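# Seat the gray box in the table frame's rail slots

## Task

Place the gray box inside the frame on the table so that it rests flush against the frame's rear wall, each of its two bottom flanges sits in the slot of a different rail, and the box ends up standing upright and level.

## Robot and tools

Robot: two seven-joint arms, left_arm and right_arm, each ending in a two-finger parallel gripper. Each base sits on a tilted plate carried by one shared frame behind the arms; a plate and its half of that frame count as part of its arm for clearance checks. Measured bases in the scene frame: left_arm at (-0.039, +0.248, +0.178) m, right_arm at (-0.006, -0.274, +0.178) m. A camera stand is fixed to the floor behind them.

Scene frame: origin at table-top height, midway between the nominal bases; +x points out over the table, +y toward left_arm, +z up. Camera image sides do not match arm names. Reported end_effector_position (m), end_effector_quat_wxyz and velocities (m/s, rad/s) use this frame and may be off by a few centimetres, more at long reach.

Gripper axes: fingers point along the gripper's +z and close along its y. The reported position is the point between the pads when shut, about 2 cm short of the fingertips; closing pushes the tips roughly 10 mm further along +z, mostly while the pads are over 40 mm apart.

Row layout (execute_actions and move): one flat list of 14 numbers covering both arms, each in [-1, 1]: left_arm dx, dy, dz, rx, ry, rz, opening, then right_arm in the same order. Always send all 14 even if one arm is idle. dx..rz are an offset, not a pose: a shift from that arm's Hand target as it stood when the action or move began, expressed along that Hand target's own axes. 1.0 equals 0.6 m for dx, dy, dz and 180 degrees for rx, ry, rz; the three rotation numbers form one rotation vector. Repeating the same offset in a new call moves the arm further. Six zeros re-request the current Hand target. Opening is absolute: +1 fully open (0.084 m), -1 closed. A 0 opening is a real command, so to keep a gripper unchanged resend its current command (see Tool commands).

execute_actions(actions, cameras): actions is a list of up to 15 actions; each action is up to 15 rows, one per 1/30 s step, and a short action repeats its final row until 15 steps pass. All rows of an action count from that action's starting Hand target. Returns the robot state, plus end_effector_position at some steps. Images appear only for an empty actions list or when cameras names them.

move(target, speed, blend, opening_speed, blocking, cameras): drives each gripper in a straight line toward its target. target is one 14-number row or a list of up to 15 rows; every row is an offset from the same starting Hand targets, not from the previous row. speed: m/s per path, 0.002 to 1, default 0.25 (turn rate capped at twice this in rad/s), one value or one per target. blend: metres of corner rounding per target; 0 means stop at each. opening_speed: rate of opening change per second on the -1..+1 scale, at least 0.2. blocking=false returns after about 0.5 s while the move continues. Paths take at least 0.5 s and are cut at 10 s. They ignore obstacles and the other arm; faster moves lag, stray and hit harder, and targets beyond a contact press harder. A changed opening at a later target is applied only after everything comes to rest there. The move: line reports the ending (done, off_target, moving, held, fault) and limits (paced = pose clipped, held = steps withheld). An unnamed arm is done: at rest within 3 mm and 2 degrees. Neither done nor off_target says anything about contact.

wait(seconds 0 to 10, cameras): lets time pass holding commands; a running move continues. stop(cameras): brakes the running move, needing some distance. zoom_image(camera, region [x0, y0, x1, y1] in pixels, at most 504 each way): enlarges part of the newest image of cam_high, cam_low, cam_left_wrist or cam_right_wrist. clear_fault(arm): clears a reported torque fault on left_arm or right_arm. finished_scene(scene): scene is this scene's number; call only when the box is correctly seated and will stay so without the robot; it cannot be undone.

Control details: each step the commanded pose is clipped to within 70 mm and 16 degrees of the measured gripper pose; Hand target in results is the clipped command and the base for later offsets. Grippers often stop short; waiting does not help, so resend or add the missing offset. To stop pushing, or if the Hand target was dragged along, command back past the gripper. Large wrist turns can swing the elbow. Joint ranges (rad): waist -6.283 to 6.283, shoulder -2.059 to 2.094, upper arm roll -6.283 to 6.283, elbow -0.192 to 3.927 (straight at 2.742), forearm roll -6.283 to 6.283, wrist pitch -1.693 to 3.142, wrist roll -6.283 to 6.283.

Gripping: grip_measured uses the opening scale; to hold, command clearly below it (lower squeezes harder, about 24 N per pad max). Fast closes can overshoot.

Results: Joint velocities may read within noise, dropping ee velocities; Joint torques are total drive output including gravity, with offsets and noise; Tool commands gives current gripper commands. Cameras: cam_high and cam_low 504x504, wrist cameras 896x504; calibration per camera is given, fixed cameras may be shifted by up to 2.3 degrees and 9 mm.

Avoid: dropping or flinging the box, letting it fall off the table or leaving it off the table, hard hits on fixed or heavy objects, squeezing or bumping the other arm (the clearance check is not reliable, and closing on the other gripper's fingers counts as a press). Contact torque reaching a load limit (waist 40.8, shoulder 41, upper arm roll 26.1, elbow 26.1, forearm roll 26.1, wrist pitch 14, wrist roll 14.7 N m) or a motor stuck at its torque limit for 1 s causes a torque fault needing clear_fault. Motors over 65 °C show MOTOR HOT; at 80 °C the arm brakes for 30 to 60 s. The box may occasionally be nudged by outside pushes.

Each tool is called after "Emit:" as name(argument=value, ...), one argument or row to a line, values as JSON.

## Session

Emit:
execute_actions(
  actions=[],
)

Emit:
zoom_image(
  camera="cam_high",
  region=[120, 110, 340, 330],
)

Emit:
zoom_image(
  camera="cam_low",
  region=[50, 190, 310, 320],
)

Scene clock: 0.00 s.
left_arm: end_effector_position=(+0.1070, +0.3869, +0.2680) grip_measured=+1.00 end_effector_quat_wxyz=(-0.691, -0.054, +0.685, -0.226) | right_arm: end_effector_position=(+0.2878, +0.1362, +0.3507) grip_measured=+1.00 end_effector_quat_wxyz=(-0.089, +0.982, -0.110, +0.125)
Joint positions: left_arm=[0.263 0.894 0.316 1.146 3.179 -1.658 0.329 0.084] | right_arm=[2.419 1.043 -1.417 1.081 0.826 0.896 0.79 0.084]
Joint velocities: within noise
Joint torques (N m): no reading
Motor temperatures (°C): left_arm=[37 38 35 45 41 36 44] | right_arm=[37 41 41 44 35 35 37]
Hand target: left_arm +0.1070, +0.3869, +0.2680; +0.691, +0.054, -0.685, +0.226 | right_arm +0.2878, +0.1362, +0.3507; -0.089, +0.982, -0.110, +0.125
Tool commands: left_gripper/opening=+1.0 right_gripper/opening=+1.0
camera_calibration:
cam_left_wrist: T_world_to_cam=[[-0.378565, 0.902705, -0.20448, -0.22509], [0.0354918, -0.206602, -0.977781, 0.404785], [-0.924894, -0.377411, 0.0461737, 0.365454], [0, 0, 0, 1]] pos_world=[0.238429, 0.424746, 0.33289]
cam_right_wrist: T_world_to_cam=[[-0.196021, -0.963072, -0.184578, 0.283889], [-0.94596, 0.235304, -0.223141, 0.385498], [0.258333, 0.130863, -0.957152, 0.374242], [0, 0, 0, 1]] pos_world=[0.323635, 0.133722, 0.496627]

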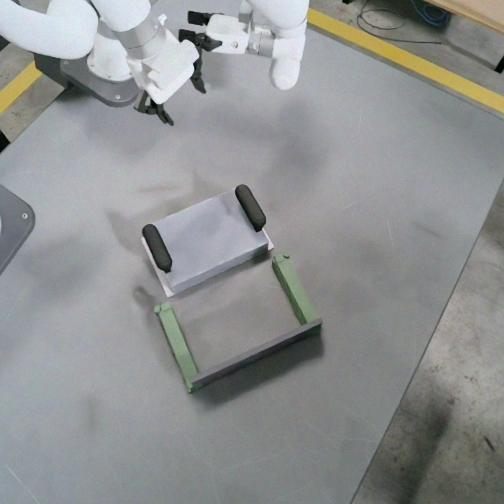

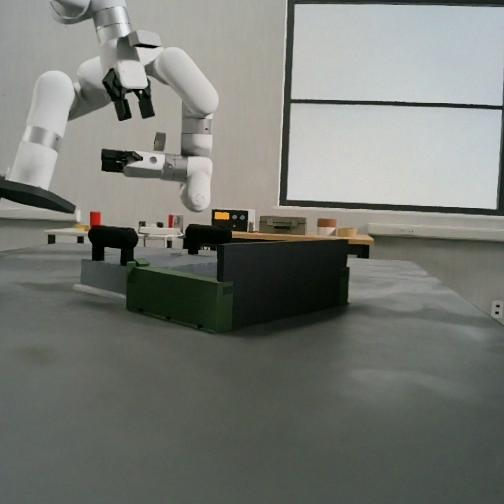

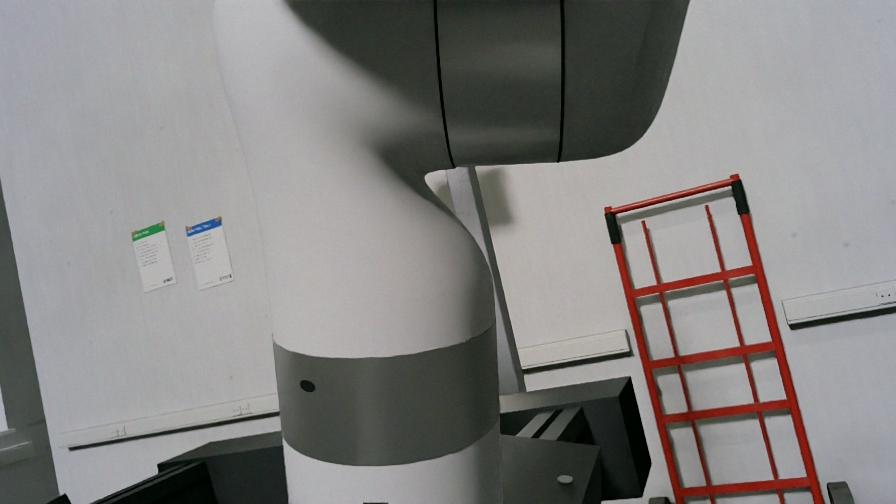

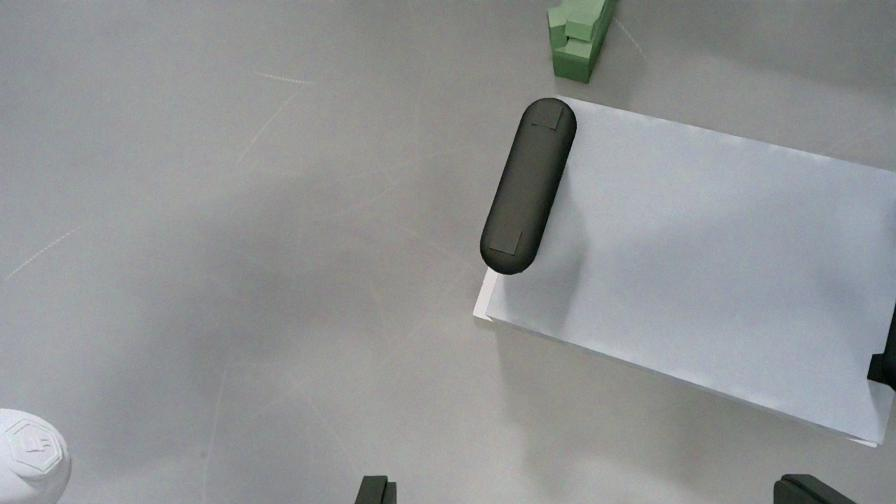

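Scaled by 2.291 from the camera's 504x504 image, which has a finer 720x720 frame.

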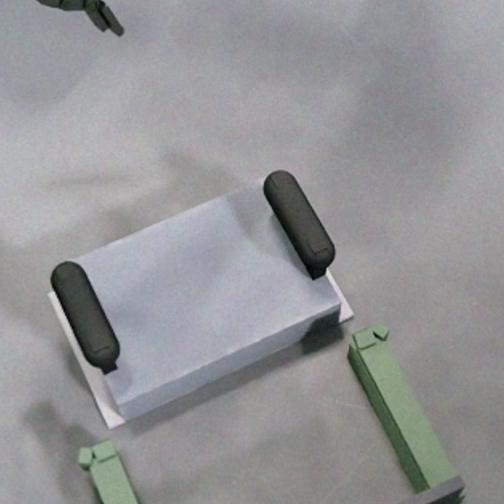

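Scaled by 1.938 from the camera's 504x504 image, which has a finer 720x720 frame.

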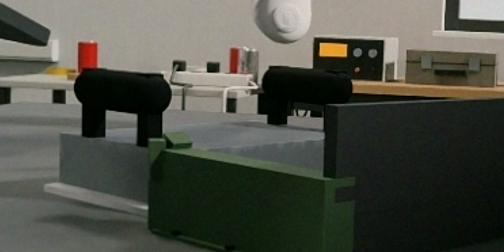

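Emit:
move(
  target=[
    [-0.0993, -0.3605, -0.2137, 0.3261, -0.0552, -0.0596, 1, 0.1062, 0.3425, 0.0937, -0.0764, -0.0620, 0.1004, 1],
    [0.0193, -0.4705, -0.5908, 0.6573, -0.0896, -0.0278, 1, 0.1062, 0.3425, 0.0937, -0.0764, -0.0620, 0.1004, 1],
  ],
  speed=0.35,
  blend=[0.05, 0],
  cameras=["cam_high", "cam_low", "cam_right_wrist"],
)

Scene clock: 108.77 s.
left_arm: end_effector_position=(+0.5421, +0.2735, +0.3257) grip_measured=+1.00 end_effector_quat_wxyz=(+0.230, +0.669, -0.231, +0.668) | right_arm: end_effector_position=(+0.3230, -0.0680, +0.2700) grip_measured=+1.00 end_effector_quat_wxyz=(+0.000, +0.964, -0.267, +0.000)
Joint positions: left_arm=[0.647 0.655 -0.276 0.927 1.143 -1.261 0.093 0.084] | right_arm=[2.32 0.927 -1.563 0.726 0.817 0.974 0.682 0.084]
Joint torques (N m): left_arm=[-12.6 -25.79 -8.4 1.85 -1.35 -0.8 0.75] | right_arm=[-0.03 -7.45 -12.07 11.79 -2.46 0.14 -2.7]
Motor temperatures (°C): left_arm=[37 42 36 45 41 37 44] | right_arm=[37 42 51 52 35 36 37]
Hand target: left_arm +0.5421, +0.2735, +0.3257; +0.230, +0.669, -0.231, +0.668 | right_arm +0.3230, -0.0680, +0.2700; +0.000, +0.964, -0.267, +0.000
Off the commanded pose: left_arm 0.000 m, 0 deg | right_arm 0.000 m, 0 deg.
move: done
camera_calibration:
cam_right_wrist: T_world_to_cam=[[-0.512629, -0.858423, 0.0179062, 0.134028], [-0.858526, 0.51276, 0.00332676, 0.378393], [-0.0120373, -0.0136675, -0.999834, 0.403514], [0, 0, 0, 1]] pos_world=[0.398424, -0.0734568, 0.399788]
Images, in order (width x height): cam_high 504x504, cam_low 504x504, cam_right_wrist 896x504.

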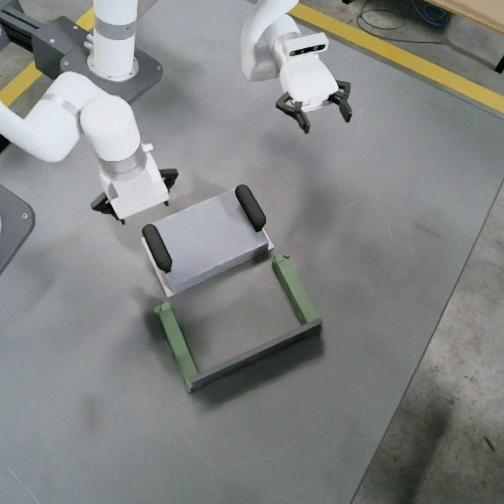

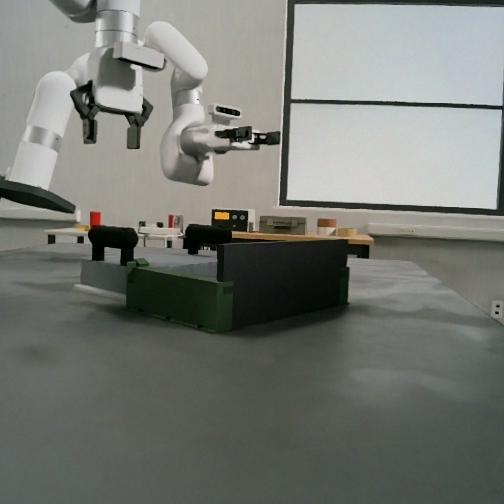

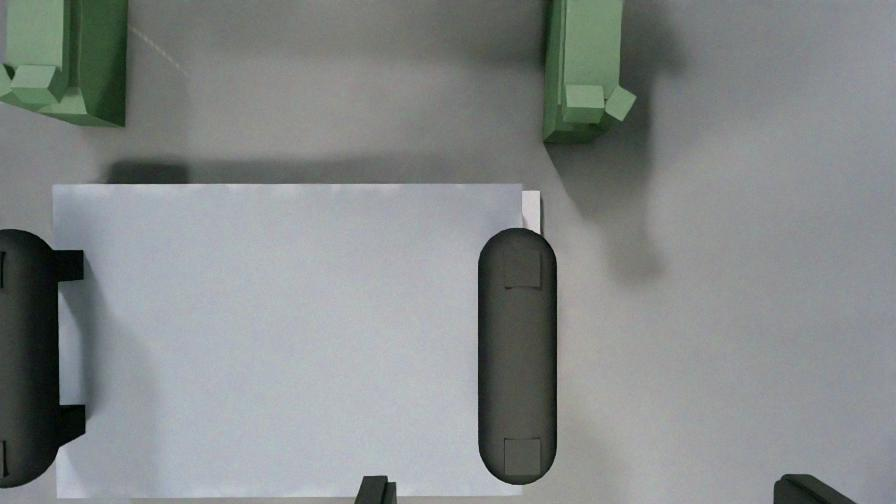

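Emit:
move(
  target=[-0.0928, 0.2690, 0.0345, 0.0306, -0.4992, -0.0306, 1, 0.0292, 0.0007, 0, 0, 0, 0, 1],
  speed=0.35,
  cameras=["cam_low", "cam_left_wrist", "cam_right_wrist"],
)

Scene clock: 122.50 s.
left_arm: end_effector_position=(+0.4589, +0.1336, +0.2700) grip_measured=+1.00 end_effector_quat_wxyz=(+0.000, +0.964, -0.268, +0.000) | right_arm: end_effector_position=(+0.3379, -0.0774, +0.2700) grip_measured=+1.00 end_effector_quat_wxyz=(+0.000, +0.964, -0.267, +0.000)
Joint positions: left_arm=[0.172 0.223 -0.59 1.047 0.532 0.89 -0.207 0.084] | right_arm=[2.271 0.917 -1.564 0.742 0.806 0.967 0.649 0.084]
Joint torques (N m): left_arm=[-15.28 -16.95 -3.32 14.38 1.55 -0.39 -0.78] | right_arm=[0.17 -7.58 -11.71 17.46 -2.49 -2.72 -2.68]
Hand target: left_arm +0.4589, +0.1337, +0.2700; +0.000, +0.964, -0.268, +0.000 | right_arm +0.3378, -0.0774, +0.2700; +0.000, +0.964, -0.267, +0.000
Off the commanded pose: left_arm 0.000 m, 0 deg | right_arm 0.000 m, 0 deg.
move: done
camera_calibration:
cam_left_wrist: T_world_to_cam=[[-0.488333, -0.872622, 0.00788508, 0.367447], [-0.872581, 0.488389, 0.0088614, 0.399368], [-0.0115836, -0.00255306, -0.99993, 0.408454], [0, 0, 0, 1]] pos_world=[0.532648, 0.126638, 0.401989]
cam_right_wrist: T_world_to_cam=[[-0.512629, -0.858423, 0.0179062, 0.133546], [-0.858526, 0.51276, 0.00332676, 0.395919], [-0.0120373, -0.0136675, -0.999834, 0.403563], [0, 0, 0, 1]] pos_world=[0.413224, -0.0828568, 0.399788]
Images, in order (width x height): cam_low 504x504, cam_left_wrist 896x504, cam_right_wrist 896x504.

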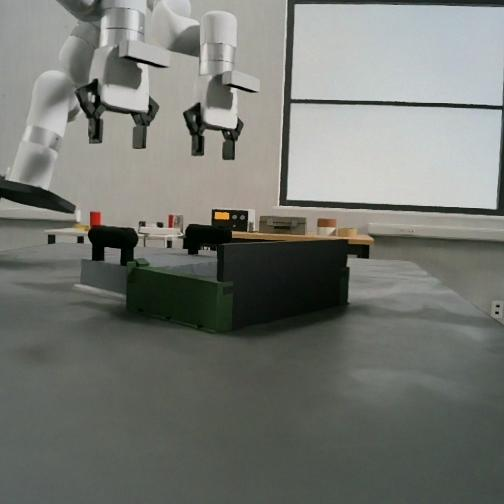

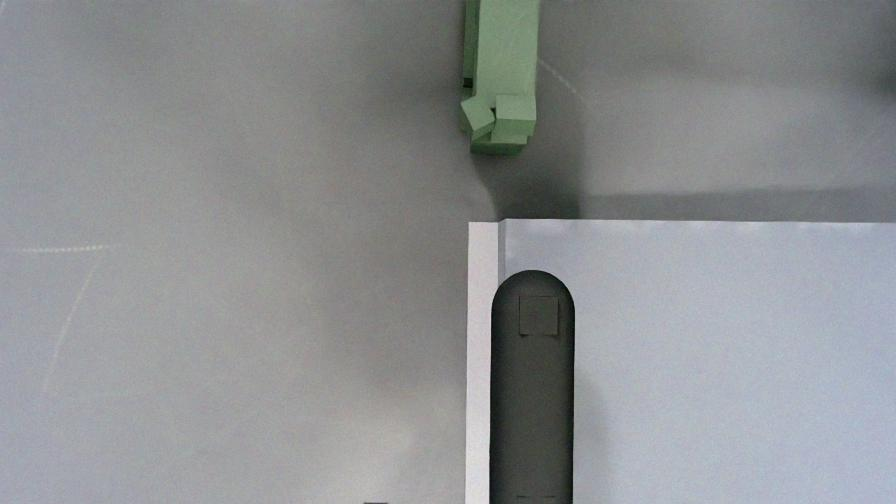

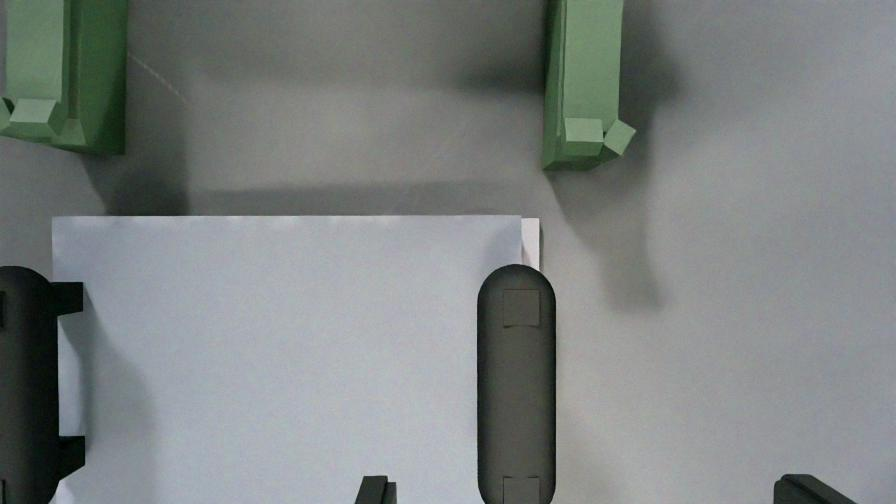

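Emit:
zoom_image(
  camera="cam_low",
  region=[70, 80, 290, 340],
)

Emit:
zoom_image(
  camera="cam_low",
  region=[70, 210, 170, 310],
)

Emit:
zoom_image(
  camera="cam_low",
  region=[190, 230, 280, 340],
)

Emit:
zoom_image(
  camera="cam_right_wrist",
  region=[500, 0, 680, 220],
)

Emit:
zoom_image(
  camera="cam_left_wrist",
  region=[430, 0, 610, 240],
)

Emit:
zoom_image(
  camera="cam_right_wrist",
  region=[0, 0, 200, 200],
)

Scaled by 1.938 from the camera's 504x504 image, which has a finer 720x720 frame.

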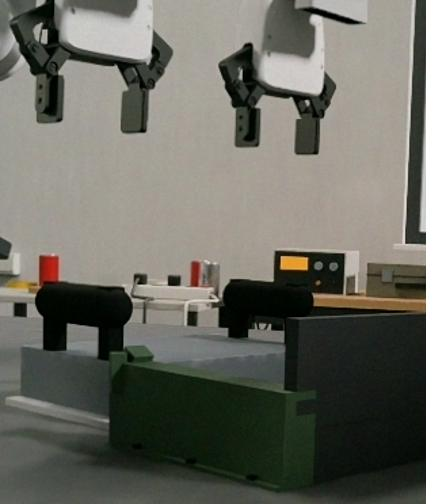

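Scaled by 5.040 from the camera's 504x504 image, which has a finer 720x720 frame.

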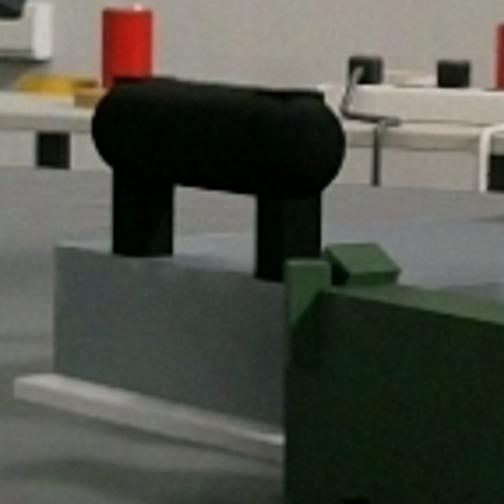

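Scaled by 4.582 from the camera's 504x504 image, which has a finer 720x720 frame.

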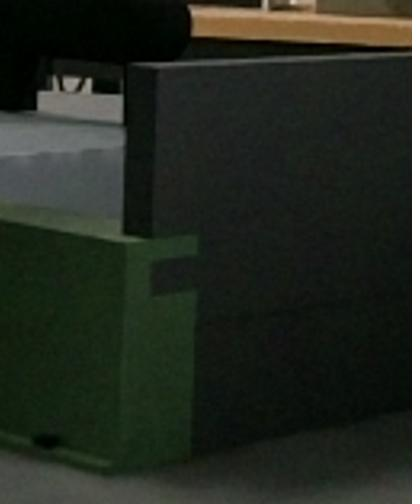

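Scaled by 2.291 from the camera's 896x504 image, which has a finer 1280x720 frame.

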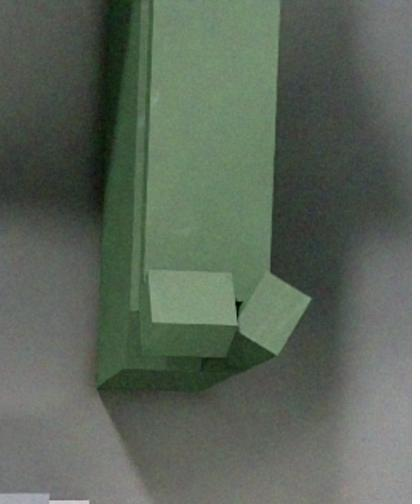

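Scaled by 2.100 from the camera's 896x504 image, which has a finer 1280x720 frame.

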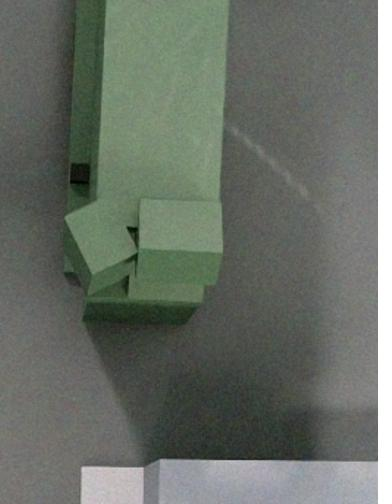

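Scaled by 2.520 from the camera's 896x504 image, which has a finer 1280x720 frame.

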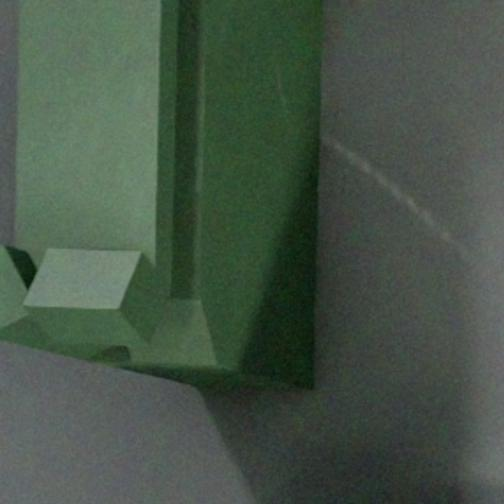

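Emit:
move(
  target=[-0.0040, 0.0077, 0.285, 0, 0, 0, 1, -0.0010, 0.0015, 0.285, 0, 0, 0, 1],
  speed=0.15,
  cameras=["cam_low", "cam_left_wrist", "cam_right_wrist"],
)

Scene clock: 166.93 s.
left_arm: end_effector_position=(+0.4544, +0.1311, +0.0990) grip_measured=+1.00 end_effector_quat_wxyz=(+0.000, +0.964, -0.268, +0.000) | right_arm: end_effector_position=(+0.3368, -0.0778, +0.0990) grip_measured=+1.00 end_effector_quat_wxyz=(+0.000, +0.964, -0.267, +0.000)
Joint positions: left_arm=[0.111 0.617 -0.386 1.077 0.948 0.613 -0.479 0.084] | right_arm=[1.828 1.062 -0.995 0.792 1.252 0.616 0.378 0.084]
Joint torques (N m): left_arm=[-16.24 -20.54 -4.93 10.32 1.68 -3.01 -0.86] | right_arm=[1.05 -8.08 -8.48 10.99 2.46 -2.86 -2.74]
Motor temperatures (°C): left_arm=[38 41 36 54 41 37 44] | right_arm=[36 42 47 54 35 37 37]
Hand target: left_arm +0.4544, +0.1311, +0.0990; +0.000, +0.964, -0.268, +0.000 | right_arm +0.3368, -0.0778, +0.0990; +0.000, +0.964, -0.267, +0.000
Off the commanded pose: left_arm 0.000 m, 0 deg | right_arm 0.000 m, 0 deg.
move: done
camera_calibration:
cam_left_wrist: T_world_to_cam=[[-0.488257, -0.872665, 0.00779778, 0.364315], [-0.872623, 0.488313, 0.00891071, 0.398247], [-0.0115838, -0.0024538, -0.99993, 0.237395], [0, 0, 0, 1]] pos_world=[0.528148, 0.124038, 0.230989]
cam_right_wrist: T_world_to_cam=[[-0.512629, -0.858423, 0.0179062, 0.135699], [-0.858526, 0.51276, 0.00332676, 0.395748], [-0.0120373, -0.0136675, -0.999834, 0.232673], [0, 0, 0, 1]] pos_world=[0.412124, -0.0832568, 0.228888]
Images, in order (width x height): cam_low 504x504, cam_left_wrist 896x504, cam_right_wrist 896x504.

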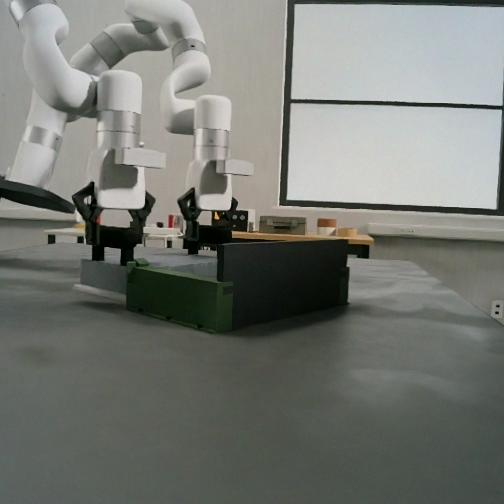

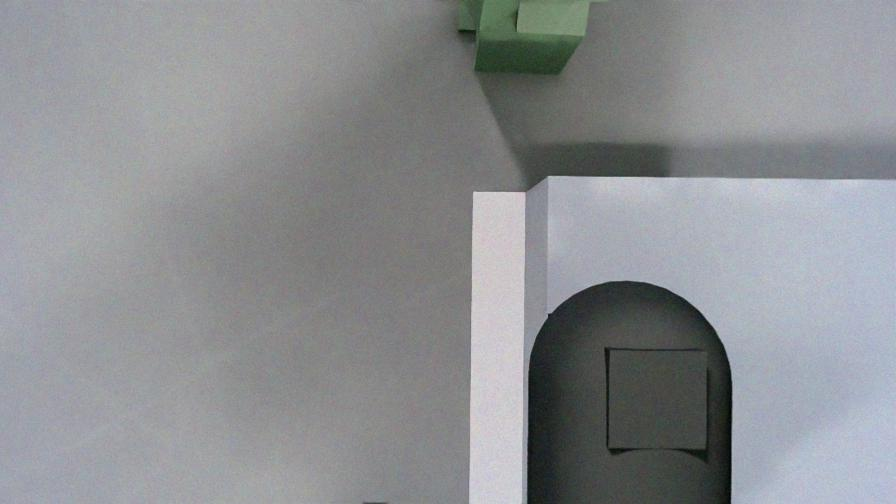

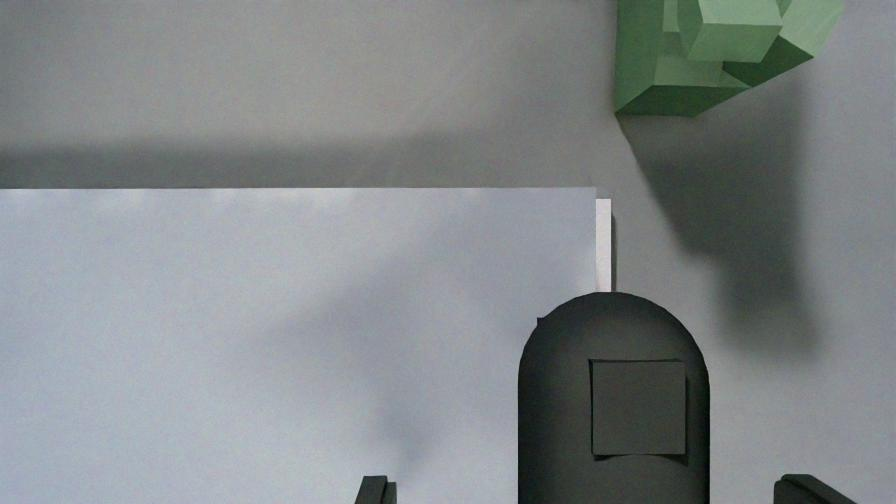

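Emit:
zoom_image(
  camera="cam_low",
  region=[60, 160, 180, 310],
)

Emit:
zoom_image(
  camera="cam_low",
  region=[165, 160, 265, 270],
)

Scaled by 3.360 from the camera's 504x504 image, which has a finer 720x720 frame.

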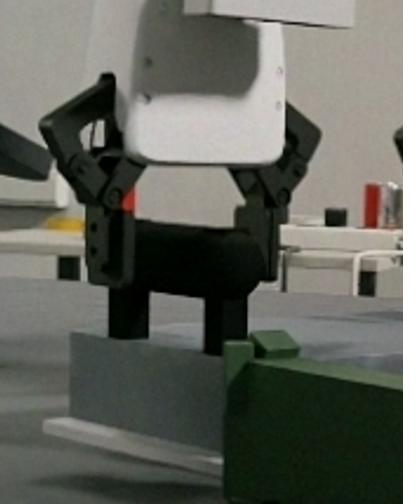

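Scaled by 4.582 from the camera's 504x504 image, which has a finer 720x720 frame.

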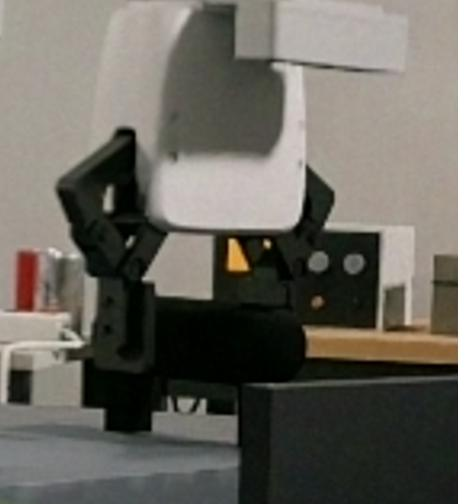

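Emit:
move(
  target=[
    [0, 0.0033, -0.0133, 0, 0, 0, 1, 0, 0.0033, -0.0133, 0, 0, 0, 1],
    [0, 0.0033, -0.0133, 0, 0, 0, -1, 0, 0.0033, -0.0133, 0, 0, 0, -1],
  ],
  speed=0.1,
  opening_speed=1.2,
  cameras=["cam_left_wrist", "cam_right_wrist"],
)

Scene clock: 180.23 s.
left_arm: end_effector_position=(+0.4534, +0.1293, +0.1070) grip_measured=-0.16 end_effector_quat_wxyz=(+0.000, +0.964, -0.268, +0.000) | right_arm: end_effector_position=(+0.3358, -0.0795, +0.1070) grip_measured=-0.16 end_effector_quat_wxyz=(+0.000, +0.964, -0.267, +0.000)
Joint positions: left_arm=[0.113 0.597 -0.399 1.068 0.932 0.624 -0.473 0.037] | right_arm=[1.85 1.046 -1.018 0.776 1.232 0.625 0.389 0.037]
Joint torques (N m): left_arm=[-2.86 -20.29 -6.4 7.68 0.38 -0.24 0.45] | right_arm=[3.65 -10.79 -9.17 12.41 0.13 -0.6 2.63]
Hand target: left_arm +0.4534, +0.1293, +0.1070; +0.000, +0.964, -0.268, +0.000 | right_arm +0.3358, -0.0795, +0.1069; +0.000, +0.964, -0.267, +0.000
Off the commanded pose: left_arm 0.000 m, 0 deg | right_arm 0.000 m, 0 deg.
move: done
camera_calibration:
cam_left_wrist: T_world_to_cam=[[-0.488333, -0.872622, 0.00788508, 0.362246], [-0.872581, 0.488389, 0.0088614, 0.398027], [-0.0115836, -0.00255306, -0.99993, 0.245289], [0, 0, 0, 1]] pos_world=[0.527048, 0.122338, 0.238889]
cam_right_wrist: T_world_to_cam=[[-0.512556, -0.858467, 0.0179052, 0.133552], [-0.85857, 0.512686, 0.00332731, 0.395746], [-0.0120361, -0.0136674, -0.999834, 0.240536], [0, 0, 0, 1]] pos_world=[0.411124, -0.0849566, 0.236788]
Images, in order (width x height): cam_left_wrist 896x504, cam_right_wrist 896x504.

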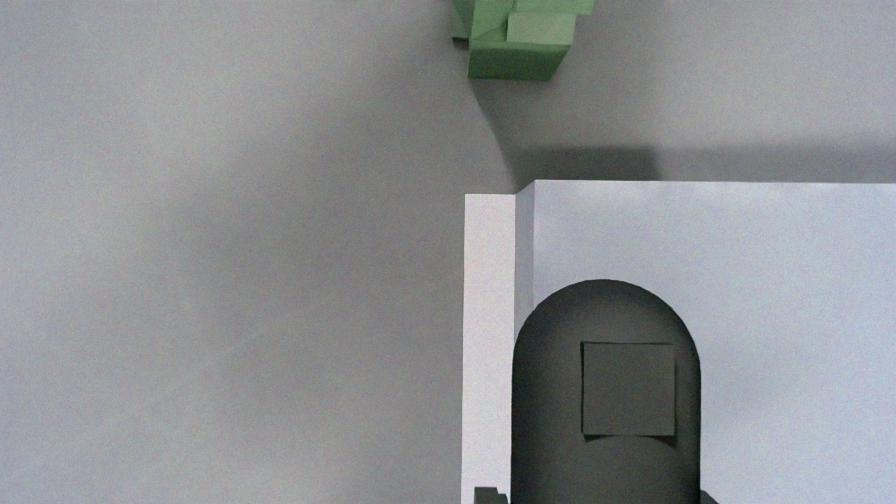

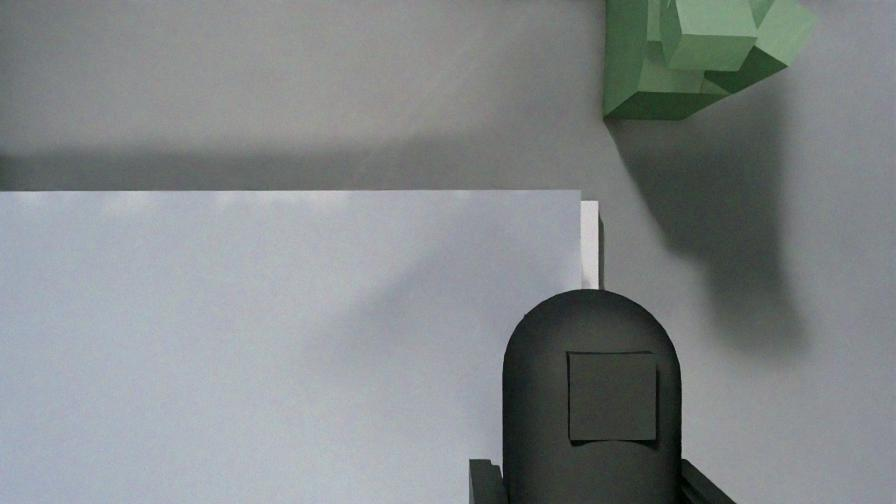

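Emit:
move(
  target=[
    [0, 0, -0.0858, 0, 0, 0, -1, 0, 0, -0.0858, 0, 0, 0, -1],
    [0.0063, 0.0217, -0.0858, 0, 0, 0.0100, -1, -0.0063, 0.0217, -0.0858, 0, 0, 0.0100, -1],
  ],
  speed=0.08,
  blend=[0.005, 0],
  cameras=["cam_low", "cam_left_wrist", "cam_right_wrist"],
)

Emit:
zoom_image(
  camera="cam_low",
  region=[70, 210, 170, 310],
)

Emit:
zoom_image(
  camera="cam_left_wrist",
  region=[400, 0, 600, 230],
)

Emit:
zoom_image(
  camera="cam_right_wrist",
  region=[500, 0, 700, 230],
)

Scene clock: 186.83 s.
left_arm: end_effector_position=(+0.4499, +0.1162, +0.1584) grip_measured=-0.16 end_effector_quat_wxyz=(+0.000, +0.959, -0.283, +0.000) | right_arm: end_effector_position=(+0.3259, -0.0887, +0.1584) grip_measured=-0.16 end_effector_quat_wxyz=(+0.000, +0.959, -0.282, +0.000)
Joint positions: left_arm=[0.12 0.483 -0.482 1.036 0.819 0.705 -0.397 0.037] | right_arm=[2.026 0.958 -1.197 0.68 1.096 0.698 0.505 0.037]
Joint torques (N m): left_arm=[-16.17 -22.64 -10.72 13.46 1.85 -0.68 0.68] | right_arm=[5.75 -10.97 -13.03 7.69 2.14 -3.12 2.73]
Hand target: left_arm +0.4499, +0.1162, +0.1584; +0.000, +0.959, -0.283, +0.000 | right_arm +0.3259, -0.0887, +0.1584; +0.000, +0.959, -0.282, +0.000
Off the commanded pose: left_arm 0.000 m, 0 deg | right_arm 0.000 m, 0 deg.
move: done
camera_calibration:
cam_left_wrist: T_world_to_cam=[[-0.515372, -0.85693, 0.00791254, 0.359013], [-0.856887, 0.515428, 0.00890859, 0.39076], [-0.0117124, -0.00218891, -0.999929, 0.296732], [0, 0, 0, 1]] pos_world=[0.523338, 0.10689, 0.290389]
cam_right_wrist: T_world_to_cam=[[-0.53929, -0.841929, 0.0179209, 0.129807], [-0.842028, 0.539424, 0.00333606, 0.388741], [-0.0124757, -0.0132908, -0.999834, 0.29196], [0, 0, 0, 1]] pos_world=[0.400977, -0.0965274, 0.288288]
Images, in order (width x height): cam_low 504x504, cam_left_wrist 896x504, cam_right_wrist 896x504.

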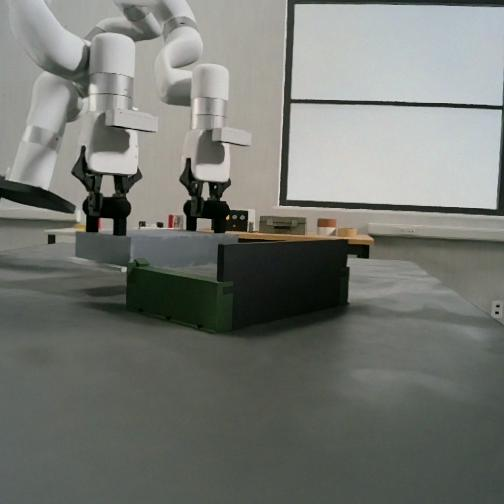

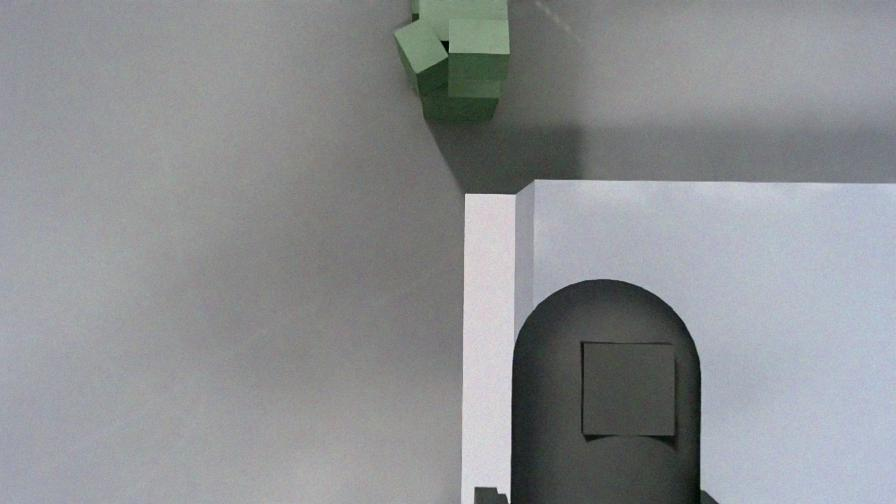

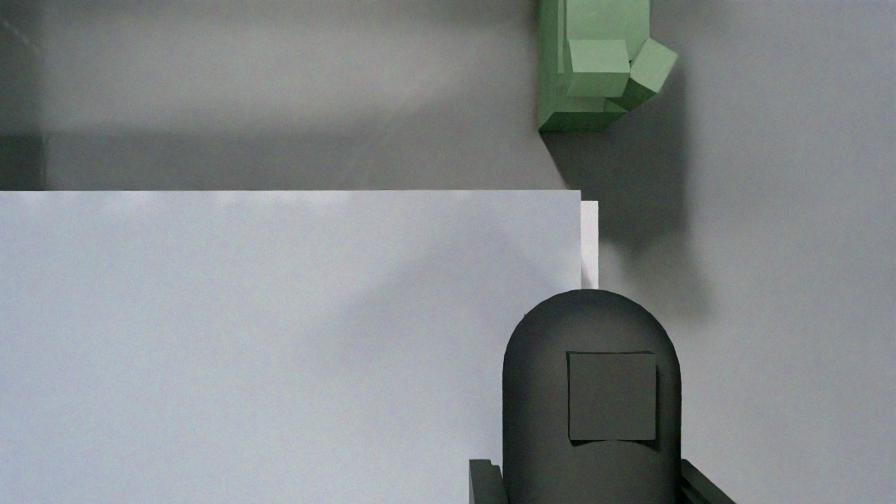

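Scaled by 5.040 from the camera's 504x504 image, which has a finer 720x720 frame.

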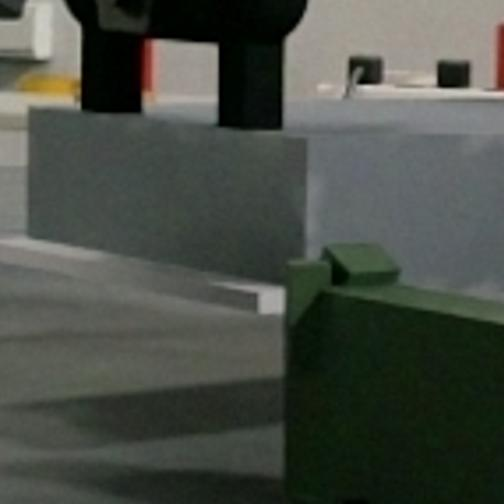

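Scaled by 2.191 from the camera's 896x504 image, which has a finer 1280x720 frame.

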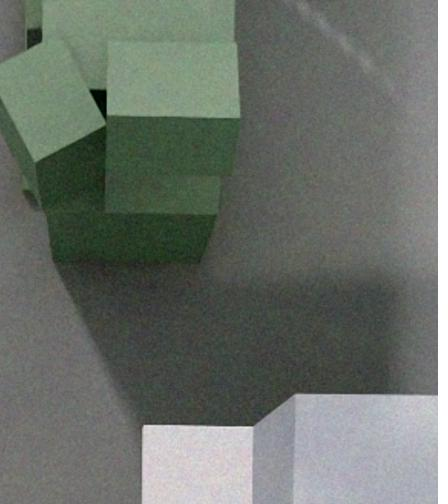

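Scaled by 2.191 from the camera's 896x504 image, which has a finer 1280x720 frame.

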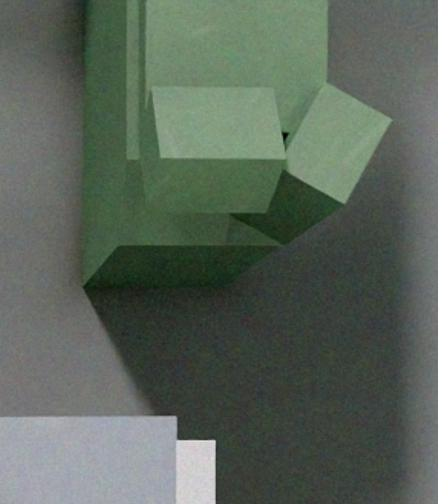

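Emit:
move(
  target=[0.0967, 0.0003, 0, 0, 0, 0, -1, 0.0967, 0.0003, 0, 0, 0, 0, -1],
  speed=0.05,
  cameras=["cam_low", "cam_left_wrist", "cam_right_wrist"],
)

Emit:
zoom_image(
  camera="cam_low",
  region=[80, 200, 260, 340],
)

Emit:
zoom_image(
  camera="cam_left_wrist",
  region=[400, 100, 600, 330],
)

Emit:
zoom_image(
  camera="cam_right_wrist",
  region=[500, 100, 700, 330],
)

Scene clock: 202.10 s.
left_arm: end_effector_position=(+0.4986, +0.0846, +0.1584) grip_measured=-0.16 end_effector_quat_wxyz=(+0.000, +0.959, -0.283, +0.000) | right_arm: end_effector_position=(+0.3745, -0.1203, +0.1584) grip_measured=-0.16 end_effector_quat_wxyz=(+0.000, +0.959, -0.282, +0.000)
Joint positions: left_arm=[0.044 0.634 -0.474 1.277 0.807 0.813 -0.369 0.037] | right_arm=[1.864 0.964 -1.221 0.749 1.065 0.711 0.393 0.037]
Joint torques (N m): left_arm=[-18 -25.44 -6.65 13.99 -1.44 -0.92 0.66] | right_arm=[1.42 -6.3 -13.89 15.01 -2.36 -0.42 -2.71]
Hand target: left_arm +0.4986, +0.0846, +0.1584; +0.000, +0.959, -0.283, +0.000 | right_arm +0.3746, -0.1203, +0.1584; +0.000, +0.959, -0.282, +0.000
Off the commanded pose: left_arm 0.000 m, 0 deg | right_arm 0.000 m, 0 deg.
move: done
camera_calibration:
cam_left_wrist: T_world_to_cam=[[-0.515417, -0.856904, 0.00782687, 0.357082], [-0.856859, 0.515472, 0.00895984, 0.448745], [-0.0117123, -0.00208847, -0.999929, 0.297125], [0, 0, 0, 1]] pos_world=[0.572038, 0.07529, 0.290289]
cam_right_wrist: T_world_to_cam=[[-0.53929, -0.841929, 0.0179209, 0.129466], [-0.842028, 0.539424, 0.00333606, 0.446794], [-0.0124757, -0.0132908, -0.999834, 0.292147], [0, 0, 0, 1]] pos_world=[0.449677, -0.128127, 0.288288]
Images, in order (width x height): cam_low 504x504, cam_left_wrist 896x504, cam_right_wrist 896x504.

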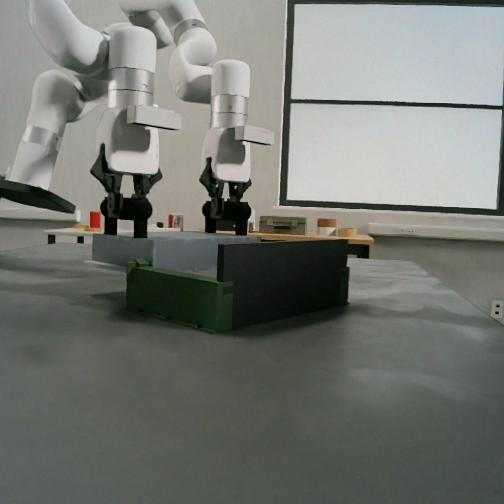

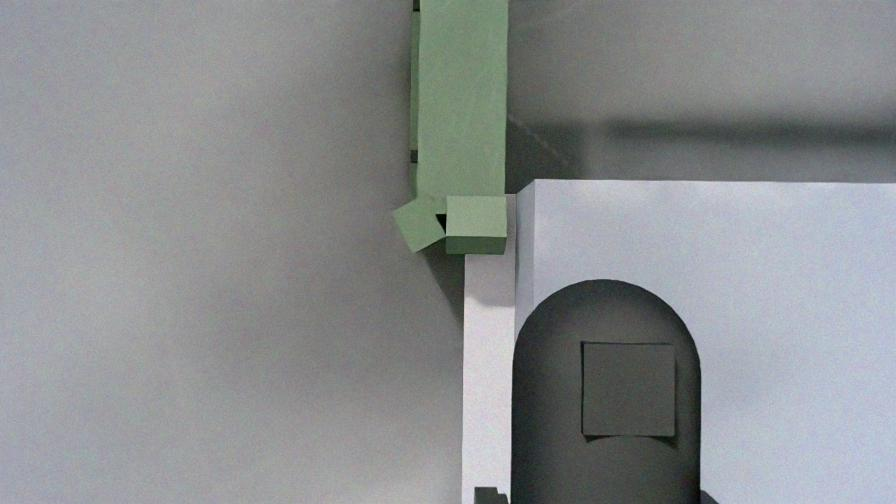

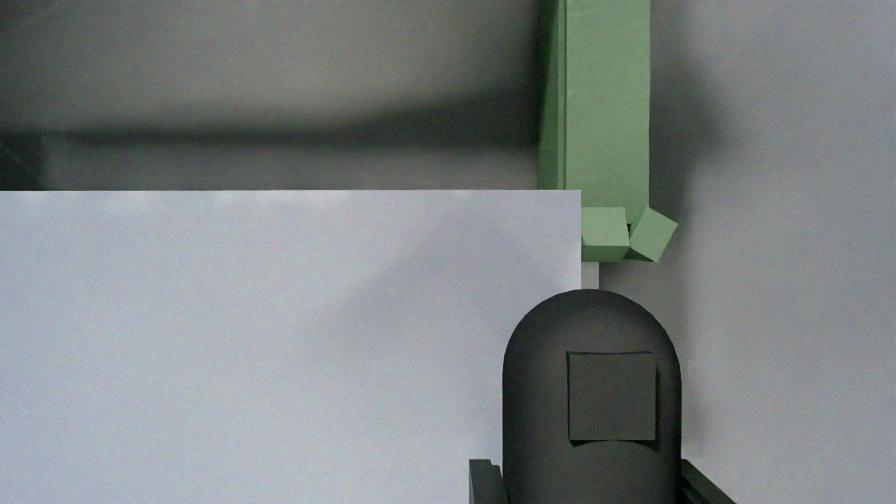

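Scaled by 2.800 from the camera's 504x504 image, which has a finer 720x720 frame.

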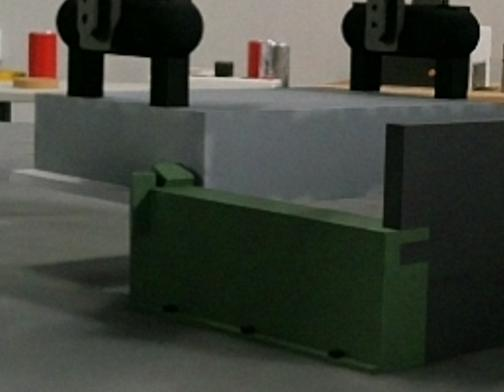

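Scaled by 2.191 from the camera's 896x504 image, which has a finer 1280x720 frame.

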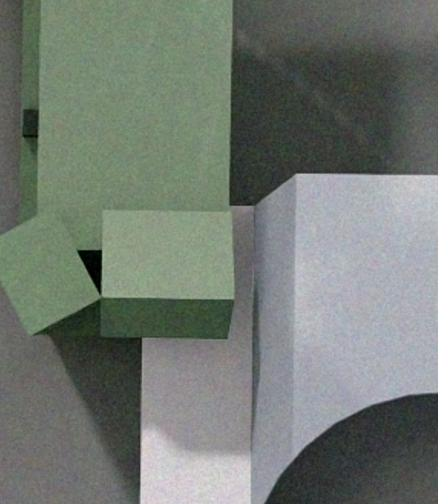

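Scaled by 2.191 from the camera's 896x504 image, which has a finer 1280x720 frame.

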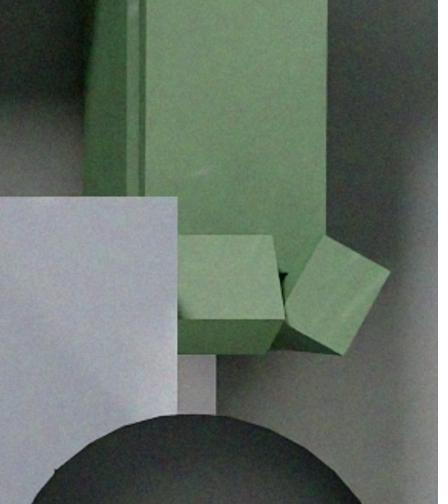

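Emit:
move(
  target=[0.2, 0.0008, 0, 0, 0, 0, -1, 0.2, 0.0008, 0, 0, 0, 0, -1],
  speed=0.08,
  cameras=["cam_low", "cam_left_wrist", "cam_right_wrist"],
)

Scene clock: 212.57 s.
left_arm: end_effector_position=(+0.5992, +0.0192, +0.1583) grip_measured=-0.16 end_effector_quat_wxyz=(+0.000, +0.959, -0.283, +0.000) | right_arm: end_effector_position=(+0.4752, -0.1857, +0.1584) grip_measured=-0.16 end_effector_quat_wxyz=(+0.000, +0.959, -0.282, +0.000)
Joint positions: left_arm=[-0.153 1 -0.447 1.931 0.764 1.075 -0.235 0.037] | right_arm=[1.513 0.992 -1.236 0.974 0.994 0.776 0.23 0.037]
Joint torques (N m): left_arm=[-20.98 -31.58 -6.24 14.23 -1.44 -0.58 0.78] | right_arm=[2.88 -9.32 -12.9 17.67 -2.17 -0.63 -2.6]
Hand target: left_arm +0.5992, +0.0191, +0.1583; +0.000, +0.959, -0.283, +0.000 | right_arm +0.4752, -0.1857, +0.1584; +0.000, +0.959, -0.282, +0.000
Off the commanded pose: left_arm 0.000 m, 0 deg | right_arm 0.000 m, 0 deg.
move: done
camera_calibration:
cam_left_wrist: T_world_to_cam=[[-0.515489, -0.85686, 0.00782692, 0.352854], [-0.856816, 0.515545, 0.00895937, 0.568679], [-0.0117121, -0.00208777, -0.999929, 0.298166], [0, 0, 0, 1]] pos_world=[0.672638, 0.00979014, 0.290289]
cam_right_wrist: T_world_to_cam=[[-0.539338, -0.8419, 0.0178676, 0.128705], [-0.841999, 0.53947, 0.00325152, 0.566798], [-0.0123765, -0.0132908, -0.999835, 0.292379], [0, 0, 0, 1]] pos_world=[0.550277, -0.193528, 0.288188]
Images, in order (width x height): cam_low 504x504, cam_left_wrist 896x504, cam_right_wrist 896x504.

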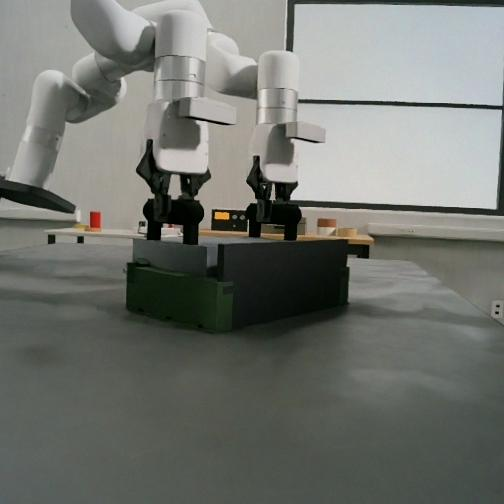

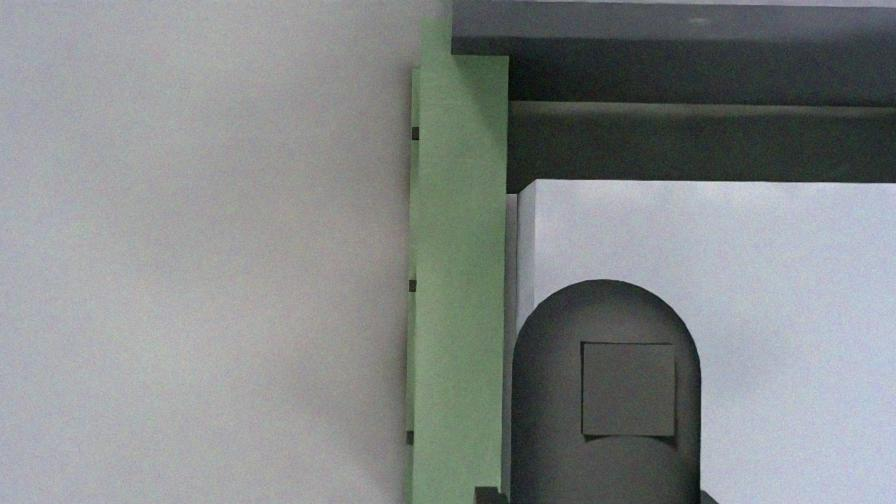

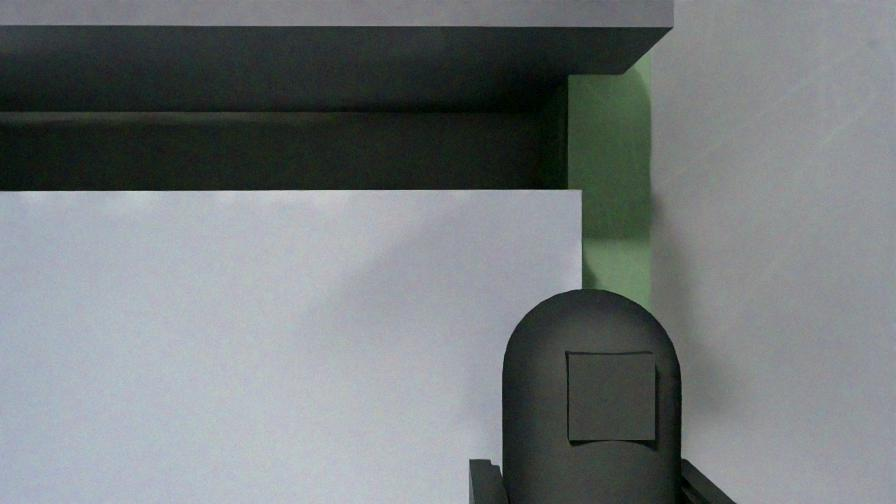

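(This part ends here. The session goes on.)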